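# Press the gauge pin on the magnet-marked post

## Task

Find the single fixture post that has a yellow magnet on it. Drive that post's gauge pin fully in and keep it fully in for one second; afterwards the spring is allowed to push it back out. Do not move the pins of the other three posts, and do not disturb the magnet.

## Robot and tools

Robot: two six-joint arms, left_arm and right_arm, each ending in a two-finger parallel gripper (85 mm max opening) with a wrist camera: cam_left_wrist and cam_right_wrist, both 896x504.

Frames: the scene frame has its origin at table-top height midway between the nominal arm bases, +z up, +x out across the table, left_arm toward +y. Image sides do not match arm names. The left base sits near (0.060, 0.928, 0) m, the right near (-0.064, -0.817, 0) m. Each arm reports its gripper pose (end_effector_position in metres, end_effector_quat_wxyz, velocities) in its own base frame. Motion offsets are along the Hand target's own axes: gripper +z points along the fingers, the fingers open and close along y, and a block sticks out about 10 cm toward +x. end_effector_position is the point between the closed pads; closed fingertips extend about 19 mm past it.

Row layout (used by execute_actions and move): 18 numbers, each in [-1, 1]. First left_arm: dx, dy, dz, rx, ry, rz, then left gripper position, force_limit, speed; then the same nine for right_arm. Always give all 18, even for one arm. The six pose numbers are offsets, not poses: they count from that arm's Hand target as it stood when the action or move began, scaled so 1.0 = 0.6 m or 180 degrees; rx, ry, rz form one rotation vector. All six at 0 means return to the current Hand target. Gripper position: +1 fully open, about -0.8 pads touch, -1 close until blocked. force_limit and speed (both -1 to +1, starting at +1) set grip strength and finger speed (about 20, 85, 150 mm/s at -1, 0, +1). To leave a gripper unchanged, resend its last three numbers; 0 is itself a command.

execute_actions(actions, cameras): actions is a list of actions; each action is up to 15 rows, one per 1/30 s control step, lasting 0.5 s; a short action keeps its last row. Every row in an action counts from the same start pose, not from the previous row; the next action starts from the new Hand target, so repeating an offset moves further. An empty list returns state and images. cameras: list of names, ["all"], or [].

move(target, speed, blend, stop_force, zero, blocking, cameras): straight-line paths to one row or a list of up to 15 rows, every row an offset from the Hand targets at the move's start. speed: m/s, 0.002 to 4.2, default 0.25 (turns up to twice that in rad/s); one value or one per target. blend: corner rounding in m, 0 = stop at each target. stop_force: 6 to 120 N, ends an arm's path when its wrist sensor feels that much push against its travel; don't rely on it while the gripper rotates, and leave it out when pulling off a contact. zero (only with stop_force): true re-zeroes the sensor first. blocking=false returns early (not allowed with stop_force). Paths don't avoid obstacles; avoid routing near an arm's own base. Moves cap at 10 s.

wait(seconds 0 to 10): arms hold their last command. stop(): brakes a running move. zoom_image(camera, region=[x0, y0, x1, y1]) in pixels from the top-left, at most 504 wide and high, only on the newest images. zero_wrist_force(arm). read_manual(section) gives licence text only. finished_scene(scene): ends the current scene with its number; call nothing after it in that reply.

Results: per arm, end_effector_position and orientation, Hand target (the commanded pose after clipping; next offsets count from it), Joint positions and torques, Wrist force and Wrist torque (in gripper axes; a push on a surface reads as force into the arm) plus a peak line, Tool commands, position_measured in counts (3 open, ~78 = 60 mm, 130 = 40 mm, 180 = 20 mm, 230 closed), and object_status (0 moving, 1 blocked while opening, 2 blocked while closing = holding, 3 reached target). Move results add a move: line, such as done, off_target, moving, held or fault, with limits such as paced or held. The gripper often rests a little short of the Hand target; the next command asks again, or send the gap as an offset. Orientation commands are clipped to 32 degrees from the measured orientation each step.

Cautions: outside force of roughly 150 N on an arm, or joint contact torque at its limit (wrist joints 98.4 N m), stops that arm for 10 s. Each arm is stiff: aiming even a little beyond a firm surface can trigger that. To release a press, command a target back past the gripper. Keep arms from touching each other; the clearance check may block commands. Hot motors (warning at 70 °C, lockout at 85 °C) come from holding loads, long reaches or pushing at unreachable targets. Nothing may fall or be left off the table; avoid slams and hard hits.

For this job: locate the magnet post in the camera images (zoom helps), bring one gripper above that pin with fingers pointing down, descend slowly with stop_force to find the pin, then push it to the bottom of its travel, hold at least one second with wait, and lift clear without brushing the magnet or the other pins.

Each tool is called after ">>>" as a command line: name --argument value for each argument, lists and objects as JSON in quotes; but a table of rows of numbers goes row by row, as --pt "numbers of a row", without its own name.

## Session

>>> execute_actions --actions '[]'

Scene clock: 0.00 s.
left_arm: end_effector_position=(+0.6452, +0.5338, +0.3687) position_measured=3 object_status=3 end_effector_quat_wxyz=(+0.054, +0.895, -0.431, +0.101) | right_arm: end_effector_position=(+1.0094, -0.4085, +0.1239) position_measured=3 object_status=3 end_effector_quat_wxyz=(+0.497, -0.362, -0.574, -0.541)
Joint positions: left_arm=[0.541 -1.507 2.094 -2.179 -1.799 -1.706] | right_arm=[2.693 -2.576 -1.22 -2.623 2.507 -0.374]
Joint velocities: within noise
Joint torques (N m): no reading
Motor temperatures (°C): left_arm=[24 36 26 39 35 34] | right_arm=[29 36 36 38 34 39]
Wrist force (N): no reading
Wrist torque (N m): no reading
Wrist force, peak (N): no reading
Hand target: left_arm +0.6452, +0.5338, +0.3687; +0.054, +0.895, -0.431, +0.101 | right_arm +1.0094, -0.4085, +0.1239; +0.497, -0.362, -0.574, -0.541
Tool commands: left_gripper/position=+1.0 left_gripper/force_limit=+1.0 left_gripper/speed=+1.0 right_gripper/position=+1.0 right_gripper/force_limit=+1.0 right_gripper/speed=+1.0

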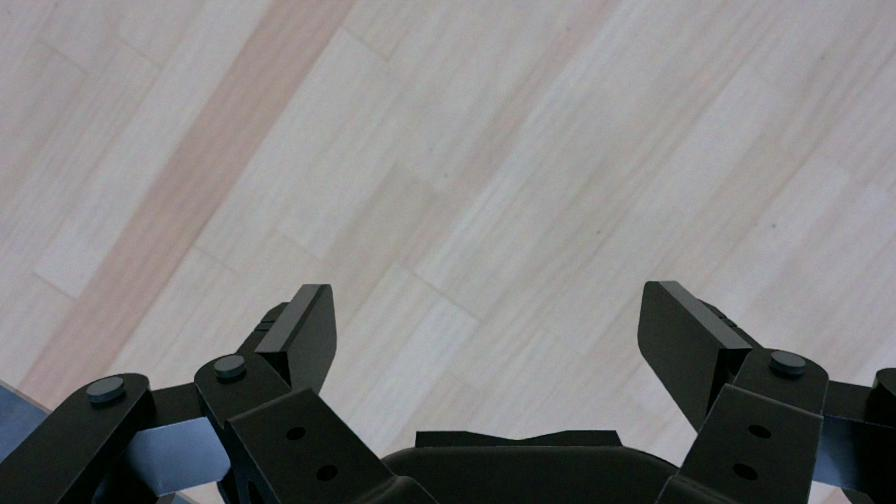

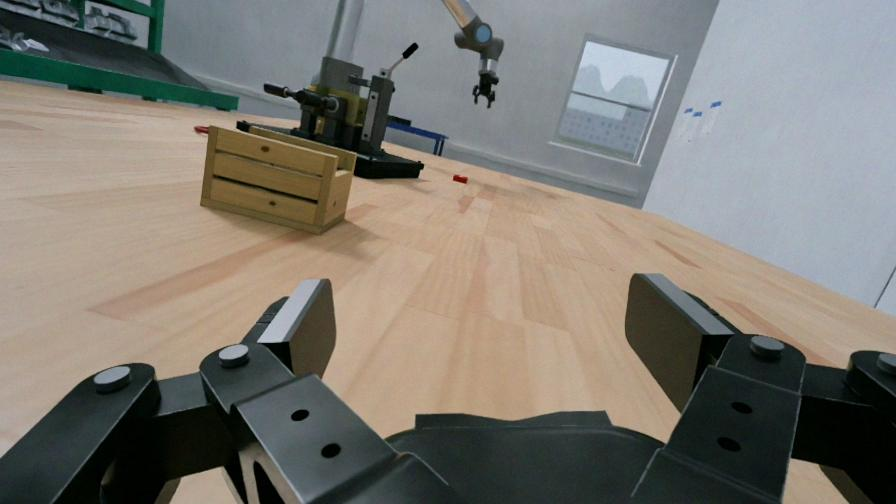

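>>> zoom_image --camera "cam_right_wrist" --region '[180, 0, 520, 240]'

Scaled by 1.482 from the camera's 896x504 image, which has a finer 1280x720 frame.

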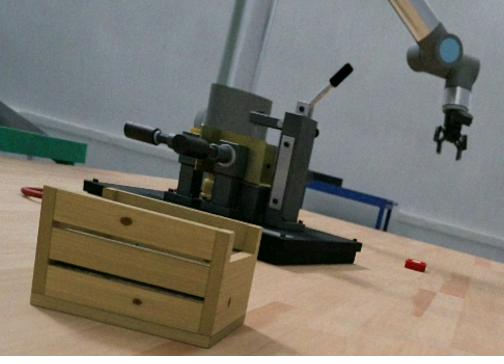

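>>> move --target '[0.773,0.816,0.0175,0,0,0,-0.8,-1,0,0,0,0,0,0,0,1,1,1]' --speed 0.6

>>> move --target '[0.773,0.816,0.0175,0,0,0,-0.8,-1,0,0,0,0,0,0,0,1,1,1]' --speed 0.6 --cameras '["all"]'

Scene clock: 3.97 s.
left_arm: end_effector_position=(+0.5460, -0.1257, +0.4682) position_measured=229 object_status=3 end_effector_quat_wxyz=(+0.054, +0.895, -0.431, +0.101) | right_arm: end_effector_position=(+1.0094, -0.4085, +0.1239) position_measured=3 object_status=3 end_effector_quat_wxyz=(+0.497, -0.362, -0.574, -0.541)
Joint positions: left_arm=[-0.537 -2.024 2.372 -2.13 -1.66 -2.791] | right_arm=[2.693 -2.576 -1.22 -2.623 2.507 -0.374]
Joint torques (N m): left_arm=[-12.68 -21.76 -126.64 -7.49 5.08 -5.31] | right_arm=[-2.12 241.38 72.65 -3.94 0.07 -0.54]
Wrist force (N): left_arm=[-0.3 0.1 0.0] | right_arm=[0.0 0.3 0.2]
Wrist torque (N m): left_arm=[-0.03 0.04 0.23] | right_arm=[0.05 0.00 0.00]
Wrist force, peak (N): left_arm=[3.5 4.1 0.6] | right_arm=[0.0 0.4 0.5]
Hand target: left_arm +0.5460, -0.1259, +0.4682; +0.054, +0.895, -0.431, +0.101 | right_arm +1.0094, -0.4085, +0.1239; +0.497, -0.362, -0.574, -0.541
Off the commanded pose: left_arm 0.000 m, 0 deg | right_arm 0.000 m, 0 deg.
move: done

Scene clock: 5.83 s.
left_arm: end_effector_position=(+0.4468, -0.7853, +0.5678) position_measured=229 object_status=3 end_effector_quat_wxyz=(+0.054, +0.895, -0.431, +0.101) | right_arm: end_effector_position=(+1.0094, -0.4085, +0.1239) position_measured=3 object_status=3 end_effector_quat_wxyz=(+0.497, -0.362, -0.574, -0.541)
Joint positions: left_arm=[-1.309 -1.62 1.949 -2.114 -1.488 -3.545] | right_arm=[2.693 -2.576 -1.22 -2.623 2.507 -0.374]
Joint torques (N m): left_arm=[-17.42 -57.91 -124.15 -7.17 6.21 -3.67] | right_arm=[-0.76 247.32 70.22 -3.86 -0.52 -0.98]
Wrist force (N): left_arm=[0.2 -0.9 0.1] | right_arm=[0.3 0.4 0.1]
Wrist torque (N m): left_arm=[-0.19 0.00 0.27] | right_arm=[0.07 -0.05 0.00]
Wrist force, peak (N): left_arm=[4.3 3.1 0.2] | right_arm=[0.1 0.5 0.4]
Hand target: left_arm +0.4468, -0.7855, +0.5678; +0.054, +0.895, -0.431, +0.101 | right_arm +1.0094, -0.4085, +0.1239; +0.497, -0.362, -0.574, -0.541
Off the commanded pose: left_arm 0.000 m, 0 deg | right_arm 0.000 m, 0 deg.
move: done
camera_calibration:
cam_left_wrist: T_world_to_cam=[[-0.800447, -0.599378, 0.00554634, -0.109144], [-0.595639, 0.796422, 0.10453, 0.85161], [-0.0670699, 0.0803668, -0.994506, 0.787596], [0, 0, 0, 1]] pos_world=[0.472712, -0.806956, 0.694856]

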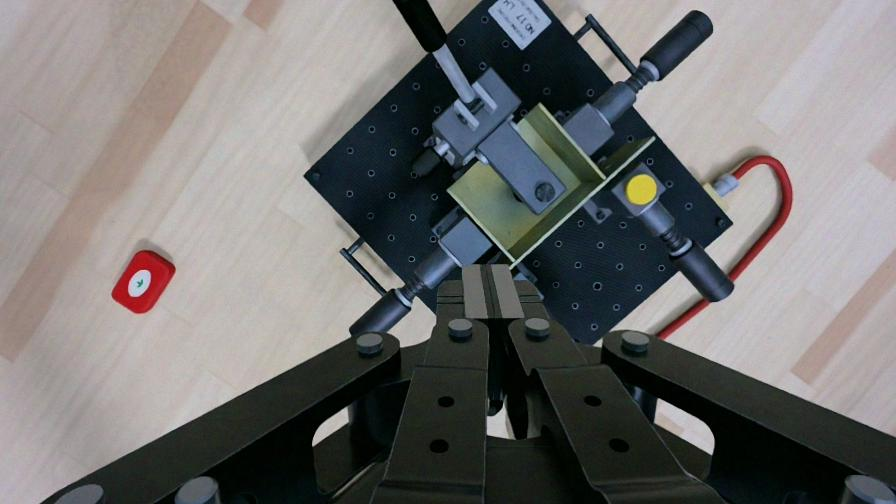

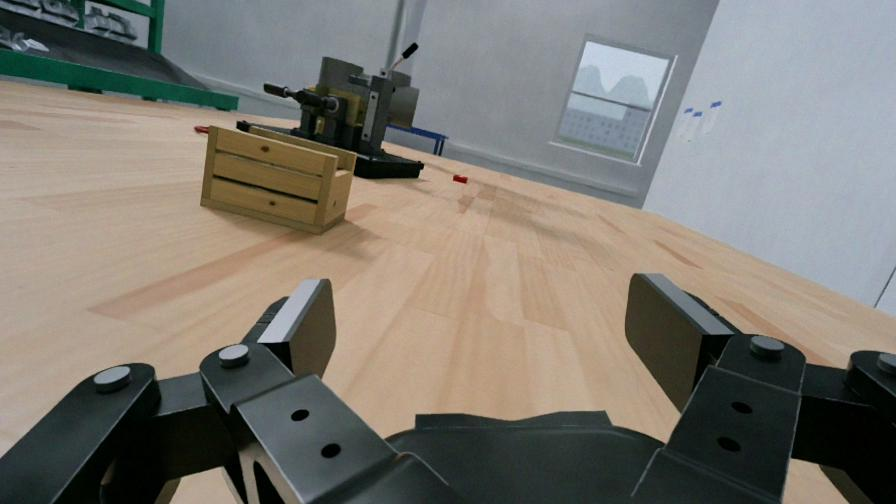

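>>> zoom_image --camera "cam_left_wrist" --region '[540, 100, 800, 320]'

>>> zoom_image --camera "cam_left_wrist" --region '[300, 0, 760, 350]'

Scaled by 1.938 from the camera's 896x504 image, which has a finer 1280x720 frame.

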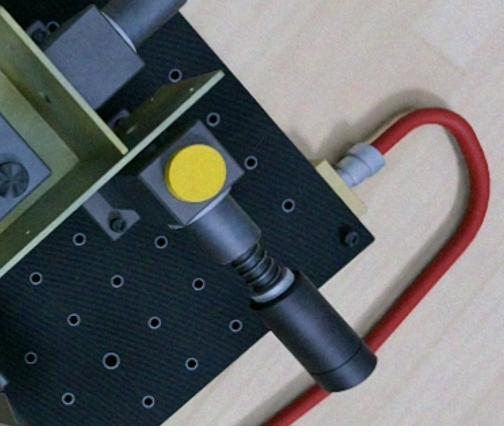

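Scaled by 1.096 from the camera's 896x504 image, which has a finer 1280x720 frame.

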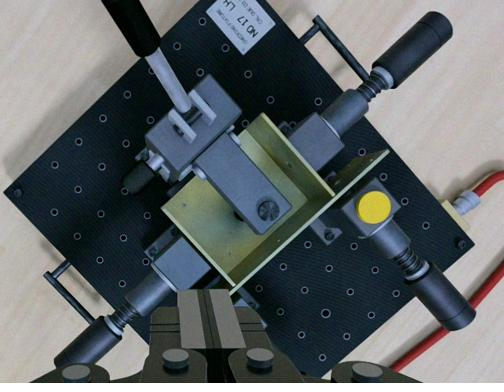

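>>> move --target '[-0.3158,0.5983,0.3908,-0.0867,-0.0364,0.7636,-0.8,-1,0,0,0,0,0,0,0,1,1,1]' --speed 0.5 --cameras '["cam_left_wrist"]'

Scene clock: 11.17 s.
left_arm: end_effector_position=(+0.0823, -0.9081, +0.2999) position_measured=229 object_status=3 end_effector_quat_wxyz=(-0.001, +0.084, +0.997, -0.001) | right_arm: end_effector_position=(+1.0094, -0.4085, +0.1239) position_measured=3 object_status=3 end_effector_quat_wxyz=(+0.497, -0.362, -0.574, -0.541)
Joint positions: left_arm=[-1.702 -1.39 2.052 -2.234 -1.572 -1.535] | right_arm=[2.693 -2.576 -1.22 -2.623 2.507 -0.374]
Joint torques (N m): left_arm=[-19.02 -95.31 -112.28 -13.66 5.55 1.54] | right_arm=[3.55 241.72 70.93 -3.94 -0.64 0.03]
Wrist force (N): left_arm=[0.2 -0.2 -0.8] | right_arm=[0.0 0.4 0.1]
Wrist torque (N m): left_arm=[-0.10 -0.12 -0.05] | right_arm=[0.07 0.01 0.00]
Wrist force, peak (N): left_arm=[0.7 -2.2 -1.2] | right_arm=[0.3 0.7 0.3]
Hand target: left_arm +0.0822, -0.9081, +0.2998; -0.001, +0.084, +0.996, -0.001 | right_arm +1.0094, -0.4085, +0.1239; +0.497, -0.362, -0.574, -0.541
Off the commanded pose: left_arm 0.000 m, 0 deg | right_arm 0.000 m, 0 deg.
move: done
camera_calibration:
cam_left_wrist: T_world_to_cam=[[0.196309, 0.980541, 0.00162779, 0.880752], [0.926804, -0.186093, 0.326196, -0.323682], [0.320151, -0.0625267, -0.945301, 0.330183], [0, 0, 0, 1]] pos_world=[0.0213814, -0.903203, 0.416273]
Images, in order (width x height): cam_left_wrist 896x504.

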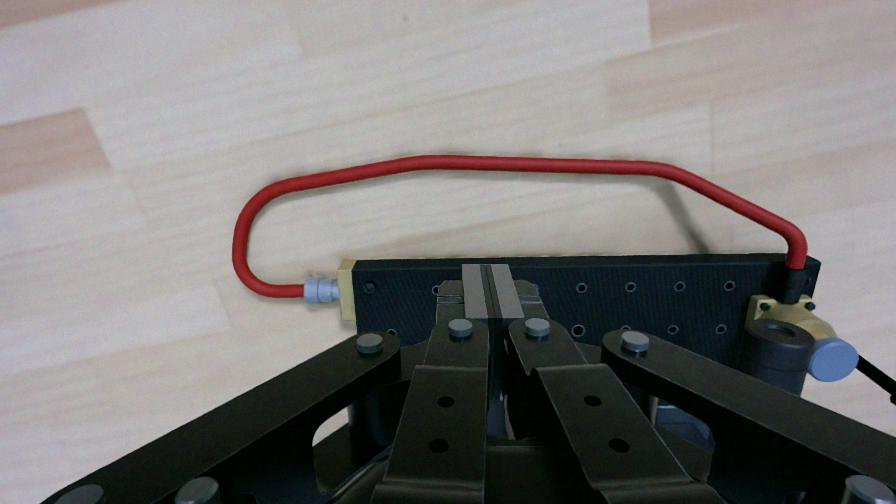

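>>> execute_actions --actions '[]' --cameras '["cam_right_wrist"]'

>>> zoom_image --camera "cam_right_wrist" --region '[230, 30, 430, 200]'

Scene clock: 11.93 s.
left_arm: end_effector_position=(+0.0822, -0.9081, +0.2998) position_measured=229 object_status=3 end_effector_quat_wxyz=(-0.001, +0.084, +0.996, -0.001) | right_arm: end_effector_position=(+1.0094, -0.4085, +0.1239) position_measured=3 object_status=3 end_effector_quat_wxyz=(+0.497, -0.362, -0.574, -0.541)
Joint positions: left_arm=[-1.702 -1.39 2.052 -2.234 -1.572 -1.535] | right_arm=[2.693 -2.576 -1.22 -2.623 2.507 -0.374]
Joint velocities: within noise
Joint torques (N m): left_arm=[-18.88 -98.13 -108.33 -13.68 5.75 2.21] | right_arm=[2.22 242.27 72.74 -3.26 -0.55 -0.36]
Motor temperatures (°C): left_arm=[24 36 26 39 35 34] | right_arm=[29 36 36 38 34 39]
Wrist force (N): left_arm=[0.4 0.0 -0.6] | right_arm=[0.2 0.3 0.2]
Wrist torque (N m): left_arm=[-0.06 -0.17 -0.06] | right_arm=[0.05 -0.03 0.00]
Wrist force, peak (N): left_arm=[0.4 -0.4 -0.9] | right_arm=[0.2 0.5 0.1]
Hand target: left_arm +0.0822, -0.9081, +0.2998; -0.001, +0.084, +0.996, -0.001 | right_arm +1.0094, -0.4085, +0.1239; +0.497, -0.362, -0.574, -0.541
Tool commands: left_gripper/position=-0.8 left_gripper/force_limit=-1.0 left_gripper/speed=+0.0 right_gripper/position=+1.0 right_gripper/force_limit=+1.0 right_gripper/speed=+1.0
Off the commanded pose: left_arm 0.000 m, 0 deg | right_arm 0.000 m, 0 deg.
Images, in order (width x height): cam_right_wrist 896x504.

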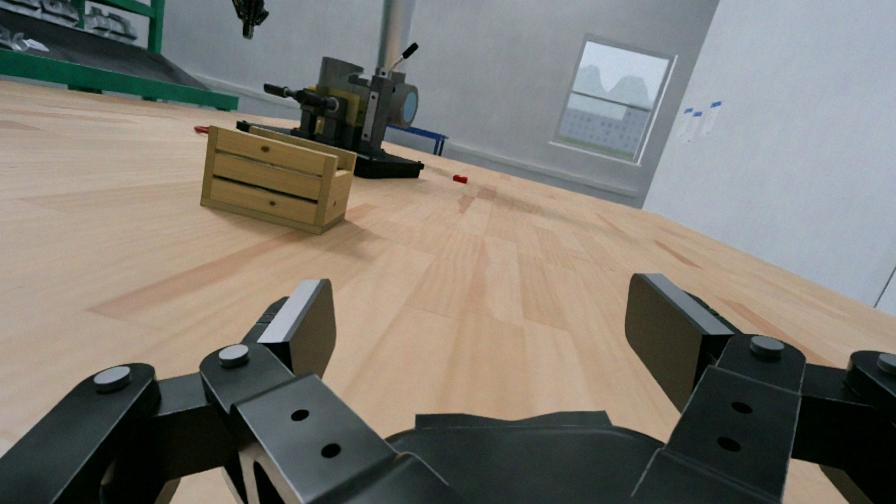

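Scaled by 2.520 from the camera's 896x504 image, which has a finer 1280x720 frame.

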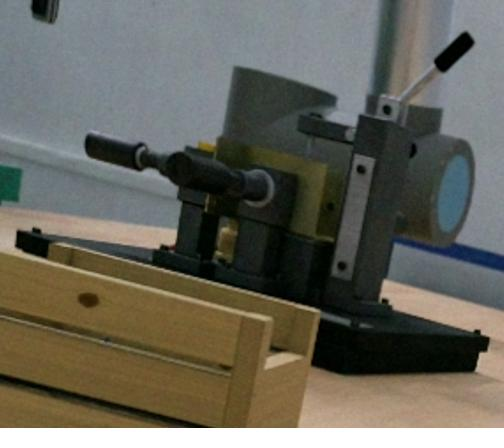

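>>> move --target '[-0.0584,0.0126,0.083,0,0,-0.994,-0.8,-1,0,0,0,0,0,0,0,1,1,1]' --speed 0.8 --cameras '["cam_left_wrist"]'

Scene clock: 16.63 s.
left_arm: end_effector_position=(+0.1180, -0.9065, +0.2500) position_measured=229 object_status=3 end_effector_quat_wxyz=(+0.001, +0.996, -0.093, -0.001) | right_arm: end_effector_position=(+1.0094, -0.4085, +0.1239) position_measured=3 object_status=3 end_effector_quat_wxyz=(+0.497, -0.362, -0.574, -0.541)
Joint positions: left_arm=[-1.662 -1.345 2.083 -2.31 -1.572 -4.617] | right_arm=[2.693 -2.576 -1.22 -2.623 2.507 -0.374]
Joint torques (N m): left_arm=[-16.22 -102.11 -60.26 -13.4 5.94 -4.57] | right_arm=[-0.08 246.89 71.46 -3.97 -0.72 -0.7]
Wrist force (N): left_arm=[0.2 -0.2 0.0] | right_arm=[0.0 0.2 0.4]
Wrist torque (N m): left_arm=[-0.08 -0.11 0.25] | right_arm=[0.04 0.00 0.00]
Wrist force, peak (N): left_arm=[0.6 -0.1 -0.9] | right_arm=[0.2 0.7 0.1]
Hand target: left_arm +0.1179, -0.9065, +0.2500; +0.001, +0.996, -0.093, -0.001 | right_arm +1.0094, -0.4085, +0.1239; +0.497, -0.362, -0.574, -0.541
Off the commanded pose: left_arm 0.000 m, 0 deg | right_arm 0.000 m, 0 deg.
move: done
camera_calibration:
cam_left_wrist: T_world_to_cam=[[-0.215087, -0.976585, 0.00450293, -0.854123], [-0.921948, 0.204569, 0.328883, 0.231376], [-0.322103, 0.0665868, -0.94436, 0.464267], [0, 0, 0, 1]] pos_world=[0.179148, -0.91237, 0.366186]
Images, in order (width x height): cam_left_wrist 896x504.

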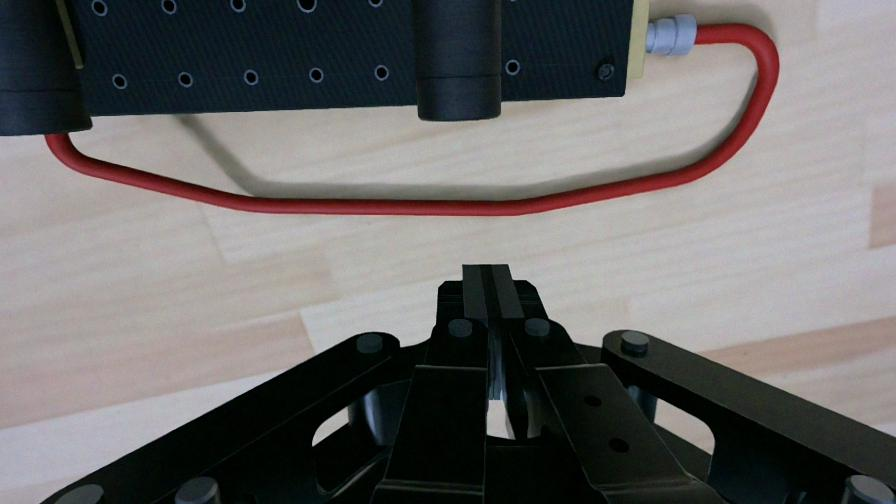

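>>> move --target '[0.0333,-0.0033,0.1417,0,0,0,-0.8,-1,0,0,0,0,0,0,0,1,1,1]' --speed 0.25

>>> move --target '[0.12,0,0,0,0,0,-0.8,-1,0,0,0,0,0,0,0,1,1,1]' --speed 0.025 --stop_force 40 --cameras '["cam_left_wrist"]'

Scene clock: 18.27 s.
left_arm: end_effector_position=(+0.1378, -0.9084, +0.1651) position_measured=229 object_status=3 end_effector_quat_wxyz=(+0.001, +0.996, -0.093, -0.001) | right_arm: end_effector_position=(+1.0094, -0.4085, +0.1239) position_measured=3 object_status=3 end_effector_quat_wxyz=(+0.497, -0.362, -0.574, -0.541)
Joint positions: left_arm=[-1.64 -1.259 2.125 -2.438 -1.572 -4.595] | right_arm=[2.693 -2.576 -1.22 -2.623 2.507 -0.374]
Joint torques (N m): left_arm=[23.04 -121.21 -49.1 -14.1 -1.3 2.08] | right_arm=[-0.27 245.13 72.83 -3.45 -0.69 0.18]
Wrist force (N): left_arm=[0.0 0.0 -0.2] | right_arm=[0.1 0.0 0.3]
Wrist torque (N m): left_arm=[-0.12 -0.09 -0.08] | right_arm=[0.00 -0.03 0.00]
Wrist force, peak (N): left_arm=[-0.4 -0.3 -2.9] | right_arm=[0.3 0.5 0.3]
Hand target: left_arm +0.1378, -0.9084, +0.1649; +0.001, +0.996, -0.093, -0.001 | right_arm +1.0094, -0.4085, +0.1239; +0.497, -0.362, -0.574, -0.541
Off the commanded pose: left_arm 0.000 m, 0 deg | right_arm 0.000 m, 0 deg.
move: done

Scene clock: 21.20 s.
left_arm: end_effector_position=(+0.1731, -0.9150, +0.1649) position_measured=229 object_status=3 end_effector_quat_wxyz=(+0.001, +0.996, -0.093, -0.001) | right_arm: end_effector_position=(+1.0094, -0.4085, +0.1239) position_measured=3 object_status=3 end_effector_quat_wxyz=(+0.497, -0.362, -0.574, -0.541)
Joint positions: left_arm=[-1.601 -1.247 2.107 -2.432 -1.572 -4.556] | right_arm=[2.693 -2.576 -1.22 -2.623 2.507 -0.374]
Joint torques (N m): left_arm=[0.06 -167.55 -55.16 -8.3 3.44 -3.89] | right_arm=[1.92 242.86 72.92 -3.76 -0.88 -0.68]
Wrist force (N): left_arm=[-22.0 4.3 4.5] | right_arm=[0.2 0.3 0.3]
Wrist torque (N m): left_arm=[-0.04 0.06 0.23] | right_arm=[0.05 -0.03 0.00]
Wrist force, peak (N): left_arm=[-103.2 -11.3 -18.0] | right_arm=[0.2 0.5 0.7]
Hand target: left_arm +0.1731, -0.9150, +0.1648; +0.001, +0.996, -0.093, -0.001 (not the last commanded pose) | right_arm +1.0094, -0.4085, +0.1239; +0.497, -0.362, -0.574, -0.541
Off the commanded pose: left_arm 0.036 m, 0 deg | right_arm 0.000 m, 0 deg.
move: contact (left_arm)
camera_calibration:
cam_left_wrist: T_world_to_cam=[[-0.214971, -0.97661, 0.00454109, -0.85025], [-0.922005, 0.20448, 0.328778, 0.311864], [-0.322016, 0.0664908, -0.944396, 0.402117], [0, 0, 0, 1]] pos_world=[0.234249, -0.92087, 0.281086]
Images, in order (width x height): cam_left_wrist 896x504.

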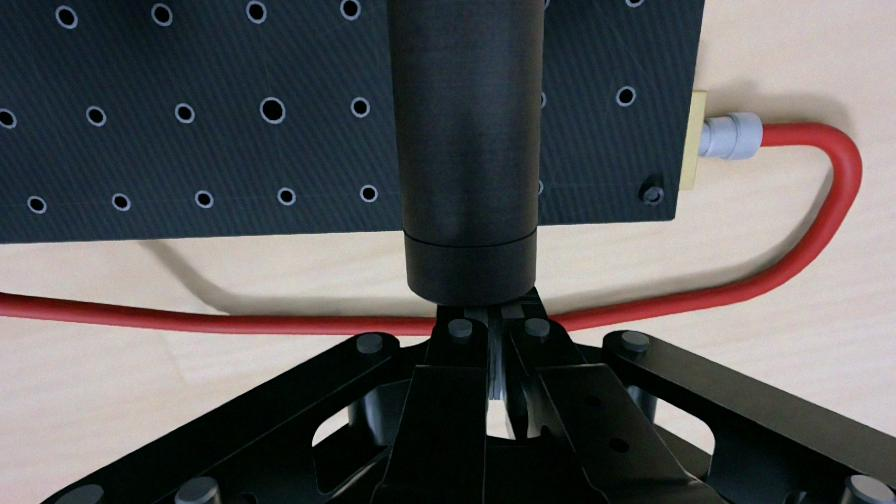

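>>> wait --seconds 0.1 --cameras '["all"]'

>>> zoom_image --camera "cam_right_wrist" --region '[230, 50, 350, 150]'

>>> zoom_image --camera "cam_left_wrist" --region '[350, 0, 650, 330]'

Scene clock: 22.07 s.
left_arm: end_effector_position=(+0.1731, -0.9150, +0.1649) position_measured=229 object_status=3 end_effector_quat_wxyz=(+0.001, +0.996, -0.093, -0.001) | right_arm: end_effector_position=(+1.0094, -0.4085, +0.1239) position_measured=3 object_status=3 end_effector_quat_wxyz=(+0.497, -0.362, -0.574, -0.541)
Joint positions: left_arm=[-1.601 -1.247 2.107 -2.432 -1.572 -4.556] | right_arm=[2.693 -2.576 -1.22 -2.623 2.507 -0.374]
Joint torques (N m): left_arm=[-2.47 -176.21 -53.78 -7.2 1.92 -4.09] | right_arm=[2.71 243.89 73.38 -3.25 -0.73 -0.48]
Wrist force (N): left_arm=[-21.6 3.7 4.7] | right_arm=[-0.1 0.2 0.1]
Wrist torque (N m): left_arm=[-0.13 0.19 0.23] | right_arm=[0.04 0.02 0.00]
Wrist force, peak (N): left_arm=[-22.4 4.0 4.6] | right_arm=[0.1 0.5 0.1]
Hand target: left_arm +0.1731, -0.9150, +0.1648; +0.001, +0.996, -0.093, -0.001 (not the last commanded pose) | right_arm +1.0094, -0.4085, +0.1239; +0.497, -0.362, -0.574, -0.541
Tool commands: left_gripper/position=-0.8 left_gripper/force_limit=-1.0 left_gripper/speed=+0.0 right_gripper/position=+1.0 right_gripper/force_limit=+1.0 right_gripper/speed=+1.0
Off the commanded pose: left_arm 0.036 m, 0 deg | right_arm 0.000 m, 0 deg.
wait: 0.10 s; at rest from the start
camera_calibration:
cam_left_wrist: T_world_to_cam=[[-0.214997, -0.976605, 0.0044695, -0.850122], [-0.921969, 0.204474, 0.328883, 0.311799], [-0.322103, 0.0665881, -0.94436, 0.40221], [0, 0, 0, 1]] pos_world=[0.234249, -0.92077, 0.281085]

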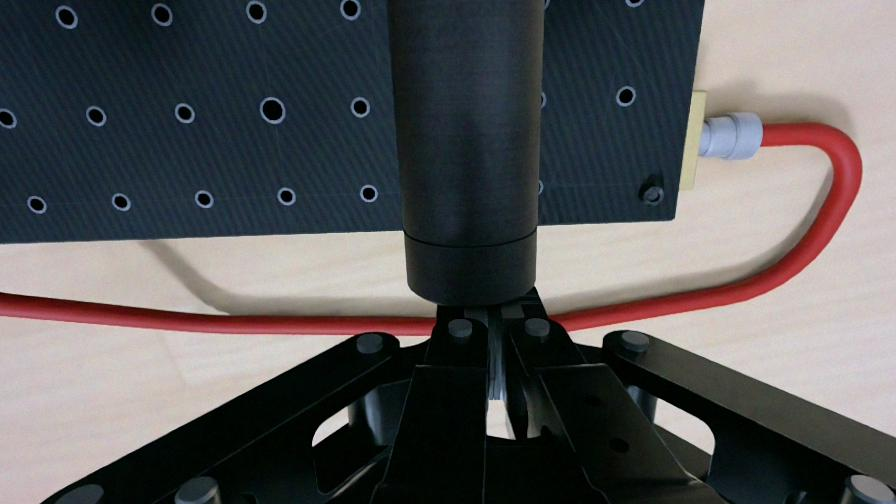

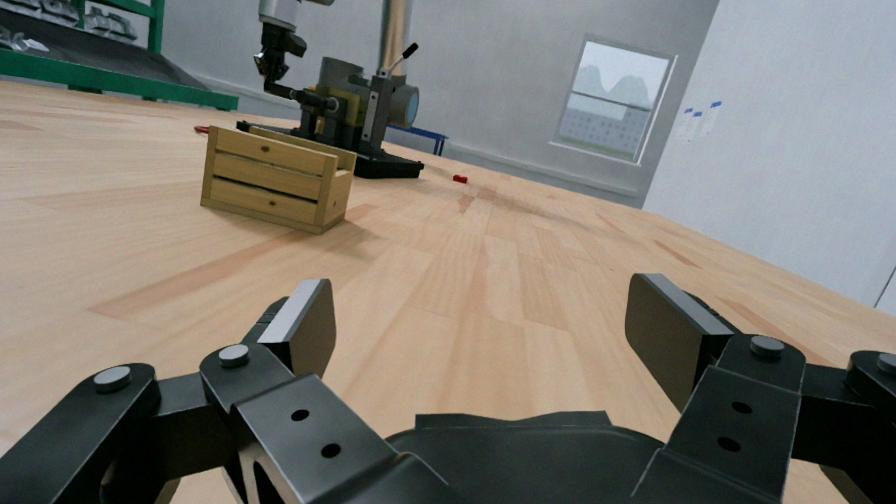

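Scaled by 4.200 from the camera's 896x504 image, which has a finer 1280x720 frame.

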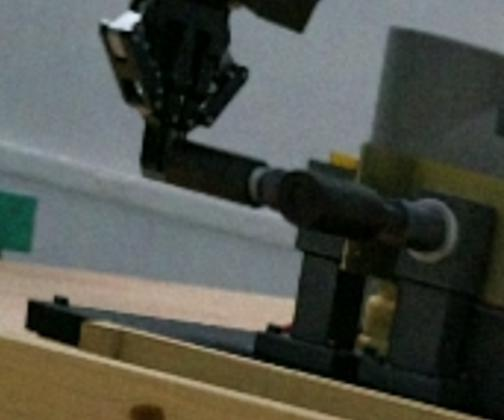

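Scaled by 1.527 from the camera's 896x504 image, which has a finer 1280x720 frame.

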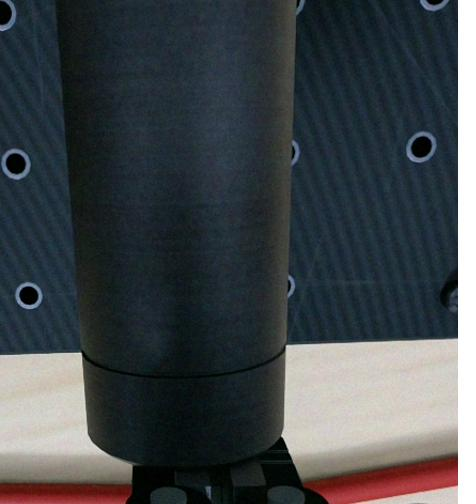

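>>> move --target '[0.002,0,0,0,0,0,-0.8,-1,0,0,0,0,0,0,0,1,1,1]' --speed 0.01

>>> move --target '[0.002,0,0,0,0,0,-0.8,-1,0,0,0,0,0,0,0,1,1,1]' --speed 0.01

Scene clock: 23.33 s.
left_arm: end_effector_position=(+0.1739, -0.9151, +0.1649) position_measured=229 object_status=3 end_effector_quat_wxyz=(+0.001, +0.996, -0.093, -0.001) | right_arm: end_effector_position=(+1.0094, -0.4085, +0.1239) position_measured=3 object_status=3 end_effector_quat_wxyz=(+0.497, -0.362, -0.574, -0.541)
Joint positions: left_arm=[-1.6 -1.247 2.106 -2.431 -1.573 -4.555] | right_arm=[2.693 -2.576 -1.22 -2.623 2.507 -0.374]
Joint torques (N m): left_arm=[107.67 -111.32 -110.29 -11.5 35.47 3.18] | right_arm=[4.37 245.53 72.83 -3.21 -0.39 -0.55]
Wrist force (N): left_arm=[-116.5 -4.2 -12.8] | right_arm=[-0.1 0.1 0.2]
Wrist torque (N m): left_arm=[-0.11 1.40 -0.64] | right_arm=[0.01 0.02 0.00]
Wrist force, peak (N): left_arm=[-116.5 -4.2 -12.8] | right_arm=[0.1 0.3 0.8]
Hand target: left_arm +0.1742, -0.9152, +0.1648; +0.001, +0.996, -0.093, -0.001 | right_arm +1.0094, -0.4085, +0.1239; +0.497, -0.362, -0.574, -0.541
Off the commanded pose: left_arm 0.000 m, 0 deg | right_arm 0.000 m, 0 deg.
move: done

Scene clock: 23.83 s.
left_arm: end_effector_position=(+0.1717, -0.9147, +0.1647) position_measured=229 object_status=3 end_effector_quat_wxyz=(+0.001, +0.996, -0.092, -0.002) | right_arm: end_effector_position=(+1.0094, -0.4085, +0.1239) position_measured=3 object_status=3 end_effector_quat_wxyz=(+0.497, -0.362, -0.574, -0.541)
Joint positions: left_arm=[-1.602 -1.247 2.107 -2.432 -1.575 -4.558] | right_arm=[2.693 -2.576 -1.22 -2.623 2.507 -0.374]
Joint torques (N m): left_arm=[9.22 -139.75 -78.57 -9.49 1.35 0.91] | right_arm=[3.06 241.86 75.62 -3.75 -1.4 -0.29]
Wrist force (N): left_arm=[-12.1 -0.8 0.3] | right_arm=[-0.1 -0.3 0.1]
Wrist torque (N m): left_arm=[-0.12 0.06 0.24] | right_arm=[-0.06 0.01 0.00]
Wrist force, peak (N): left_arm=[-149.3 -13.6 -23.7] | right_arm=[0.0 0.6 0.5]
Hand target: left_arm +0.1717, -0.9147, +0.1647; +0.001, +0.996, -0.092, -0.002 (not the last commanded pose) | right_arm +1.0094, -0.4085, +0.1239; +0.497, -0.362, -0.574, -0.541
Tool commands: left_gripper/position=-0.796078 left_gripper/force_limit=-1.0 left_gripper/speed=+0.003922 right_gripper/position=+1.0 right_gripper/force_limit=+1.0 right_gripper/speed=+1.0
Off the commanded pose: left_arm 0.004 m, 0 deg | right_arm 0.000 m, 0 deg.
FORCE FAULT: contact force on the left arm reached its limit, and that arm stopped. The contact can be on any part of that arm, not only on its tool. That arm's remaining commands of this call were not run. That arm is still stopped at the end of this call. That arm stays stopped for about 10 more seconds. Until then a move that you send moves the other arm only, and its call returns only when the move has ended. Once the stop has ended, the next robot result says so. If the stop ends while you think or write, that arm runs what you send next, counted from a new Hand target: where the arm stands when the stop ends. While its stop runs, that arm takes no new command, but its gripper still runs the gripper command that each later call begins with. Until it ends, the stop uses up actions while you think or wait. An arm that is not stopped still takes commands.
move: fault (left_arm)

>>> wait --seconds 10

Scene clock: 34.30 s.
left_arm: end_effector_position=(+0.1717, -0.9147, +0.1647) position_measured=229 object_status=3 end_effector_quat_wxyz=(+0.001, +0.996, -0.092, -0.002) | right_arm: end_effector_position=(+1.0094, -0.4085, +0.1239) position_measured=3 object_status=3 end_effector_quat_wxyz=(+0.497, -0.362, -0.574, -0.541)
Joint positions: left_arm=[-1.602 -1.247 2.107 -2.432 -1.575 -4.558] | right_arm=[2.693 -2.576 -1.22 -2.623 2.507 -0.374]
Joint torques (N m): left_arm=[8.3 -144.27 -76.99 -9.9 1.67 0.57] | right_arm=[1.53 246.45 74.35 -3.59 -1.27 -1.17]
Wrist force (N): left_arm=[-11.9 -0.8 0.2] | right_arm=[-0.1 0.3 0.3]
Wrist torque (N m): left_arm=[-0.12 0.04 0.24] | right_arm=[0.05 0.01 -0.01]
Wrist force, peak (N): left_arm=[-12.5 -0.9 0.1] | right_arm=[0.3 0.4 0.6]
Hand target: left_arm +0.1717, -0.9147, +0.1647; +0.001, +0.996, -0.092, -0.002 (not the last commanded pose) | right_arm +1.0094, -0.4085, +0.1239; +0.497, -0.362, -0.574, -0.541
Tool commands: left_gripper/position=-0.796078 left_gripper/force_limit=-1.0 left_gripper/speed=+0.003922 right_gripper/position=+1.0 right_gripper/force_limit=+1.0 right_gripper/speed=+1.0
Off the commanded pose: left_arm 0.004 m, 0 deg | right_arm 0.000 m, 0 deg.
FORCE FAULT, CONTINUED: the left arm's stop, for the force fault that an earlier result reported, is over. The rest of the stop counts as 19 of the actions that you can send in this scene. During its stop the left arm's controller moved it back a little. That arm's target is now where it stood when the stop ended, not its last command. That arm accepts commands again.
wait: 10.00 s; at rest from the start

>>> move --target '[-0.05,0,0,0,0,0,-0.8,-1,0,0,0,0,0,0,0,1,1,1]' --speed 0.1 --cameras '["cam_left_wrist"]'

>>> move --target '[0.0667,0,0,0,0,0,-0.8,-1,0,0,0,0,0,0,0,1,1,1]' --speed 0.02 --stop_force 6

>>> move --target '[0.0667,0,0,0,0,0,-0.8,-1,0,0,0,0,0,0,0,1,1,1]' --speed 0.02 --stop_force 30 --zero false

Scene clock: 35.47 s.
left_arm: end_effector_position=(+0.1424, -0.9092, +0.1648) position_measured=229 object_status=3 end_effector_quat_wxyz=(+0.001, +0.996, -0.092, -0.002) | right_arm: end_effector_position=(+1.0094, -0.4085, +0.1239) position_measured=3 object_status=3 end_effector_quat_wxyz=(+0.497, -0.362, -0.574, -0.541)
Joint positions: left_arm=[-1.634 -1.257 2.122 -2.437 -1.575 -4.591] | right_arm=[2.693 -2.576 -1.22 -2.623 2.507 -0.374]
Joint torques (N m): left_arm=[-18.51 -170.72 -52.07 -13.31 1.35 -4.68] | right_arm=[1 242.34 73.06 -3.34 -1.23 -0.96]
Wrist force (N): left_arm=[-3.3 7.1 -0.3] | right_arm=[-0.1 0.4 0.3]
Wrist torque (N m): left_arm=[1.18 0.50 0.28] | right_arm=[0.07 0.00 0.00]
Wrist force, peak (N): left_arm=[-10.8 8.5 0.0] | right_arm=[0.1 0.5 0.5]
Hand target: left_arm +0.1422, -0.9092, +0.1648; +0.001, +0.996, -0.092, -0.002 | right_arm +1.0094, -0.4085, +0.1239; +0.497, -0.362, -0.574, -0.541
Off the commanded pose: left_arm 0.000 m, 0 deg | right_arm 0.000 m, 0 deg.
move: done
camera_calibration:
cam_left_wrist: T_world_to_cam=[[-0.213236, -0.97699, 0.00450363, -0.851714], [-0.921633, 0.202679, 0.330929, 0.280377], [-0.324227, 0.0664152, -0.943645, 0.391922], [0, 0, 0, 1]] pos_world=[0.20386, -0.914973, 0.280886]
Images, in order (width x height): cam_left_wrist 896x504.

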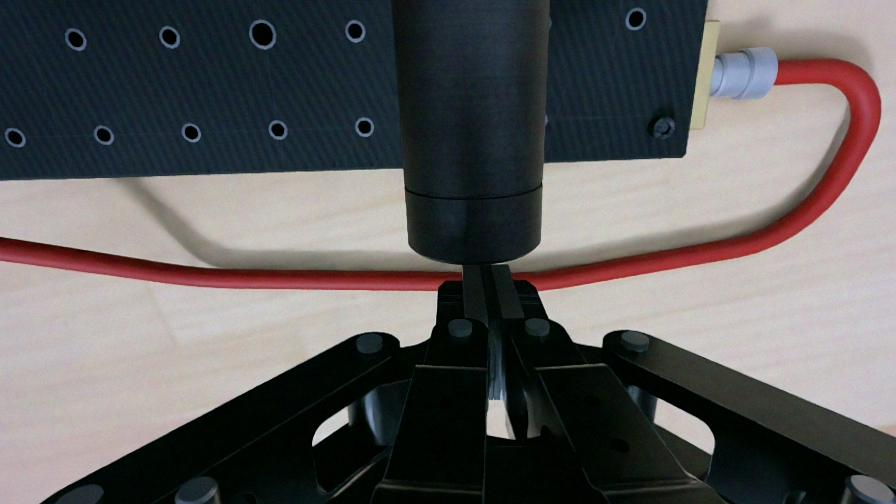

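Scene clock: 37.27 s.
left_arm: end_effector_position=(+0.1533, -0.9112, +0.1647) position_measured=229 object_status=3 end_effector_quat_wxyz=(+0.001, +0.996, -0.092, -0.002) | right_arm: end_effector_position=(+1.0094, -0.4085, +0.1239) position_measured=3 object_status=3 end_effector_quat_wxyz=(+0.497, -0.362, -0.574, -0.541)
Joint positions: left_arm=[-1.622 -1.253 2.117 -2.435 -1.575 -4.579] | right_arm=[2.693 -2.576 -1.22 -2.623 2.507 -0.374]
Joint torques (N m): left_arm=[-9.3 -166.06 -51.5 -12.83 5.24 -3.8] | right_arm=[-3.37 237.77 71.81 -3.51 -1.12 -0.89]
Wrist force (N): left_arm=[-8.7 8.0 0.5] | right_arm=[-0.1 0.3 0.3]
Wrist torque (N m): left_arm=[1.16 0.59 0.25] | right_arm=[0.05 0.01 -0.01]
Wrist force, peak (N): left_arm=[-8.9 8.6 -0.2] | right_arm=[0.1 0.5 -0.5]
Hand target: left_arm +0.1533, -0.9112, +0.1648; +0.001, +0.996, -0.092, -0.002 (not the last commanded pose) | right_arm +1.0094, -0.4085, +0.1239; +0.497, -0.362, -0.574, -0.541
Off the commanded pose: left_arm 0.029 m, 0 deg | right_arm 0.000 m, 0 deg.
move: contact (left_arm)

Scene clock: 39.60 s.
left_arm: end_effector_position=(+0.1732, -0.9149, +0.1647) position_measured=229 object_status=3 end_effector_quat_wxyz=(+0.001, +0.996, -0.092, -0.002) | right_arm: end_effector_position=(+1.0094, -0.4085, +0.1239) position_measured=3 object_status=3 end_effector_quat_wxyz=(+0.497, -0.362, -0.574, -0.541)
Joint positions: left_arm=[-1.6 -1.247 2.107 -2.432 -1.575 -4.557] | right_arm=[2.693 -2.576 -1.22 -2.623 2.507 -0.374]
Joint torques (N m): left_arm=[6.05 -175.04 -56.02 -11.5 10.63 -3.92] | right_arm=[-4.31 246.38 73.46 -3.27 -1.01 -0.99]
Wrist force (N): left_arm=[-33.9 12.3 6.4] | right_arm=[0.1 0.3 0.4]
Wrist torque (N m): left_arm=[1.18 0.89 0.16] | right_arm=[0.04 -0.02 -0.01]
Wrist force, peak (N): left_arm=[-91.8 -3.9 -15.0] | right_arm=[0.3 0.4 0.4]
Hand target: left_arm +0.1732, -0.9149, +0.1647; +0.001, +0.996, -0.092, -0.002 (not the last commanded pose) | right_arm +1.0094, -0.4085, +0.1239; +0.497, -0.362, -0.574, -0.541
Off the commanded pose: left_arm 0.020 m, 0 deg | right_arm 0.000 m, 0 deg.
move: contact (left_arm)

>>> execute_actions --actions '[[[0.0004,0,0,0,0,0,-0.8,-1,0,0,0,0,0,0,0,1,1,1]]]' --cameras '[]'

>>> wait --seconds 1.0

>>> move --target '[-0.07,0,0,0,0,0,-0.8,-1,0,0,0,0,0,0,0,1,1,1]' --speed 0.1

Scene clock: 40.63 s.
left_arm: end_effector_position=(+0.1733, -0.9149, +0.1647) position_measured=229 object_status=3 end_effector_quat_wxyz=(+0.000, +0.996, -0.092, -0.002) | right_arm: end_effector_position=(+1.0094, -0.4085, +0.1239) position_measured=3 object_status=3 end_effector_quat_wxyz=(+0.497, -0.362, -0.574, -0.541)
Joint positions: left_arm=[-1.6 -1.247 2.107 -2.431 -1.575 -4.557] | right_arm=[2.693 -2.576 -1.22 -2.623 2.507 -0.374]
Joint torques (N m): left_arm=[55.15 -138.9 -95.19 -6.44 9.53 2.5] | right_arm=[0.11 243.39 74.84 -3.81 -2.31 -0.58]
Wrist force (N): left_arm=[-47.2 18.4 7.0] | right_arm=[0.1 -0.2 0.2]
Wrist torque (N m): left_arm=[1.22 0.99 0.09] | right_arm=[-0.03 -0.02 0.00]
Wrist force, peak (N): left_arm=[-47.2 18.4 7.0] | right_arm=[0.1 0.3 0.5]
Hand target: left_arm +0.1734, -0.9150, +0.1647; +0.001, +0.996, -0.092, -0.002 | right_arm +1.0094, -0.4085, +0.1239; +0.497, -0.362, -0.574, -0.541
Off the commanded pose: left_arm 0.000 m, 0 deg | right_arm 0.000 m, 0 deg.
Step readings (end_effector_position of left_arm | right_arm):
0: (+0.1732, -0.9149, +0.1647) | (+1.0094, -0.4085, +0.1239)
1: (+0.1732, -0.9149, +0.1647) | (+1.0094, -0.4085, +0.1239)
2: (+0.1732, -0.9149, +0.1647) | (+1.0094, -0.4085, +0.1239)
4: (+0.1732, -0.9149, +0.1647) | (+1.0094, -0.4085, +0.1239)
8: (+0.1733, -0.9149, +0.1647) | (+1.0094, -0.4085, +0.1239)
15: (+0.1733, -0.9149, +0.1647) | (+1.0094, -0.4085, +0.1239)
No camera images: "cameras" was empty.

Scene clock: 41.63 s.
left_arm: end_effector_position=(+0.1734, -0.9150, +0.1647) position_measured=229 object_status=3 end_effector_quat_wxyz=(+0.001, +0.996, -0.092, -0.002) | right_arm: end_effector_position=(+1.0094, -0.4085, +0.1239) position_measured=3 object_status=3 end_effector_quat_wxyz=(+0.497, -0.362, -0.574, -0.541)
Joint positions: left_arm=[-1.6 -1.247 2.107 -2.431 -1.575 -4.557] | right_arm=[2.693 -2.576 -1.22 -2.623 2.507 -0.374]
Joint torques (N m): left_arm=[61.23 -125.08 -105.12 -8.28 15.87 2.94] | right_arm=[-0.67 243.41 72.73 -3.83 -0.76 -0.46]
Wrist force (N): left_arm=[-52.8 15.5 8.8] | right_arm=[0.2 0.3 0.1]
Wrist torque (N m): left_arm=[1.23 1.07 0.04] | right_arm=[0.06 -0.04 0.00]
Wrist force, peak (N): left_arm=[-52.8 15.5 8.8] | right_arm=[0.3 0.5 0.3]
Hand target: left_arm +0.1734, -0.9150, +0.1647; +0.001, +0.996, -0.092, -0.002 | right_arm +1.0094, -0.4085, +0.1239; +0.497, -0.362, -0.574, -0.541
Tool commands: left_gripper/position=-0.8 left_gripper/force_limit=-1.0 left_gripper/speed=+0.0 right_gripper/position=+1.0 right_gripper/force_limit=+1.0 right_gripper/speed=+1.0
Off the commanded pose: left_arm 0.000 m, 0 deg | right_arm 0.000 m, 0 deg.
wait: 1.00 s; at rest by 0.17 s

Scene clock: 42.50 s.
left_arm: end_effector_position=(+0.1323, -0.9073, +0.1648) position_measured=229 object_status=3 end_effector_quat_wxyz=(+0.001, +0.996, -0.092, -0.002) | right_arm: end_effector_position=(+1.0094, -0.4085, +0.1239) position_measured=3 object_status=3 end_effector_quat_wxyz=(+0.497, -0.362, -0.574, -0.541)
Joint positions: left_arm=[-1.646 -1.26 2.127 -2.439 -1.575 -4.602] | right_arm=[2.693 -2.576 -1.22 -2.623 2.507 -0.374]
Joint torques (N m): left_arm=[-24.85 -158.92 -52.71 -13.4 -4.4 -3.73] | right_arm=[8.64 241.26 72.79 -3.4 -1.28 -1.02]
Wrist force (N): left_arm=[-5.5 11.4 -1.4] | right_arm=[0.1 0.0 0.2]
Wrist torque (N m): left_arm=[1.97 0.91 0.27] | right_arm=[0.00 -0.02 0.00]
Wrist force, peak (N): left_arm=[-52.8 15.2 8.8] | right_arm=[-0.1 0.4 0.2]
Hand target: left_arm +0.1321, -0.9073, +0.1648; +0.001, +0.996, -0.092, -0.002 | right_arm +1.0094, -0.4085, +0.1239; +0.497, -0.362, -0.574, -0.541
Off the commanded pose: left_arm 0.000 m, 0 deg | right_arm 0.000 m, 0 deg.
move: done

>>> finished_scene --scene 1

The scene is finished: the task was done.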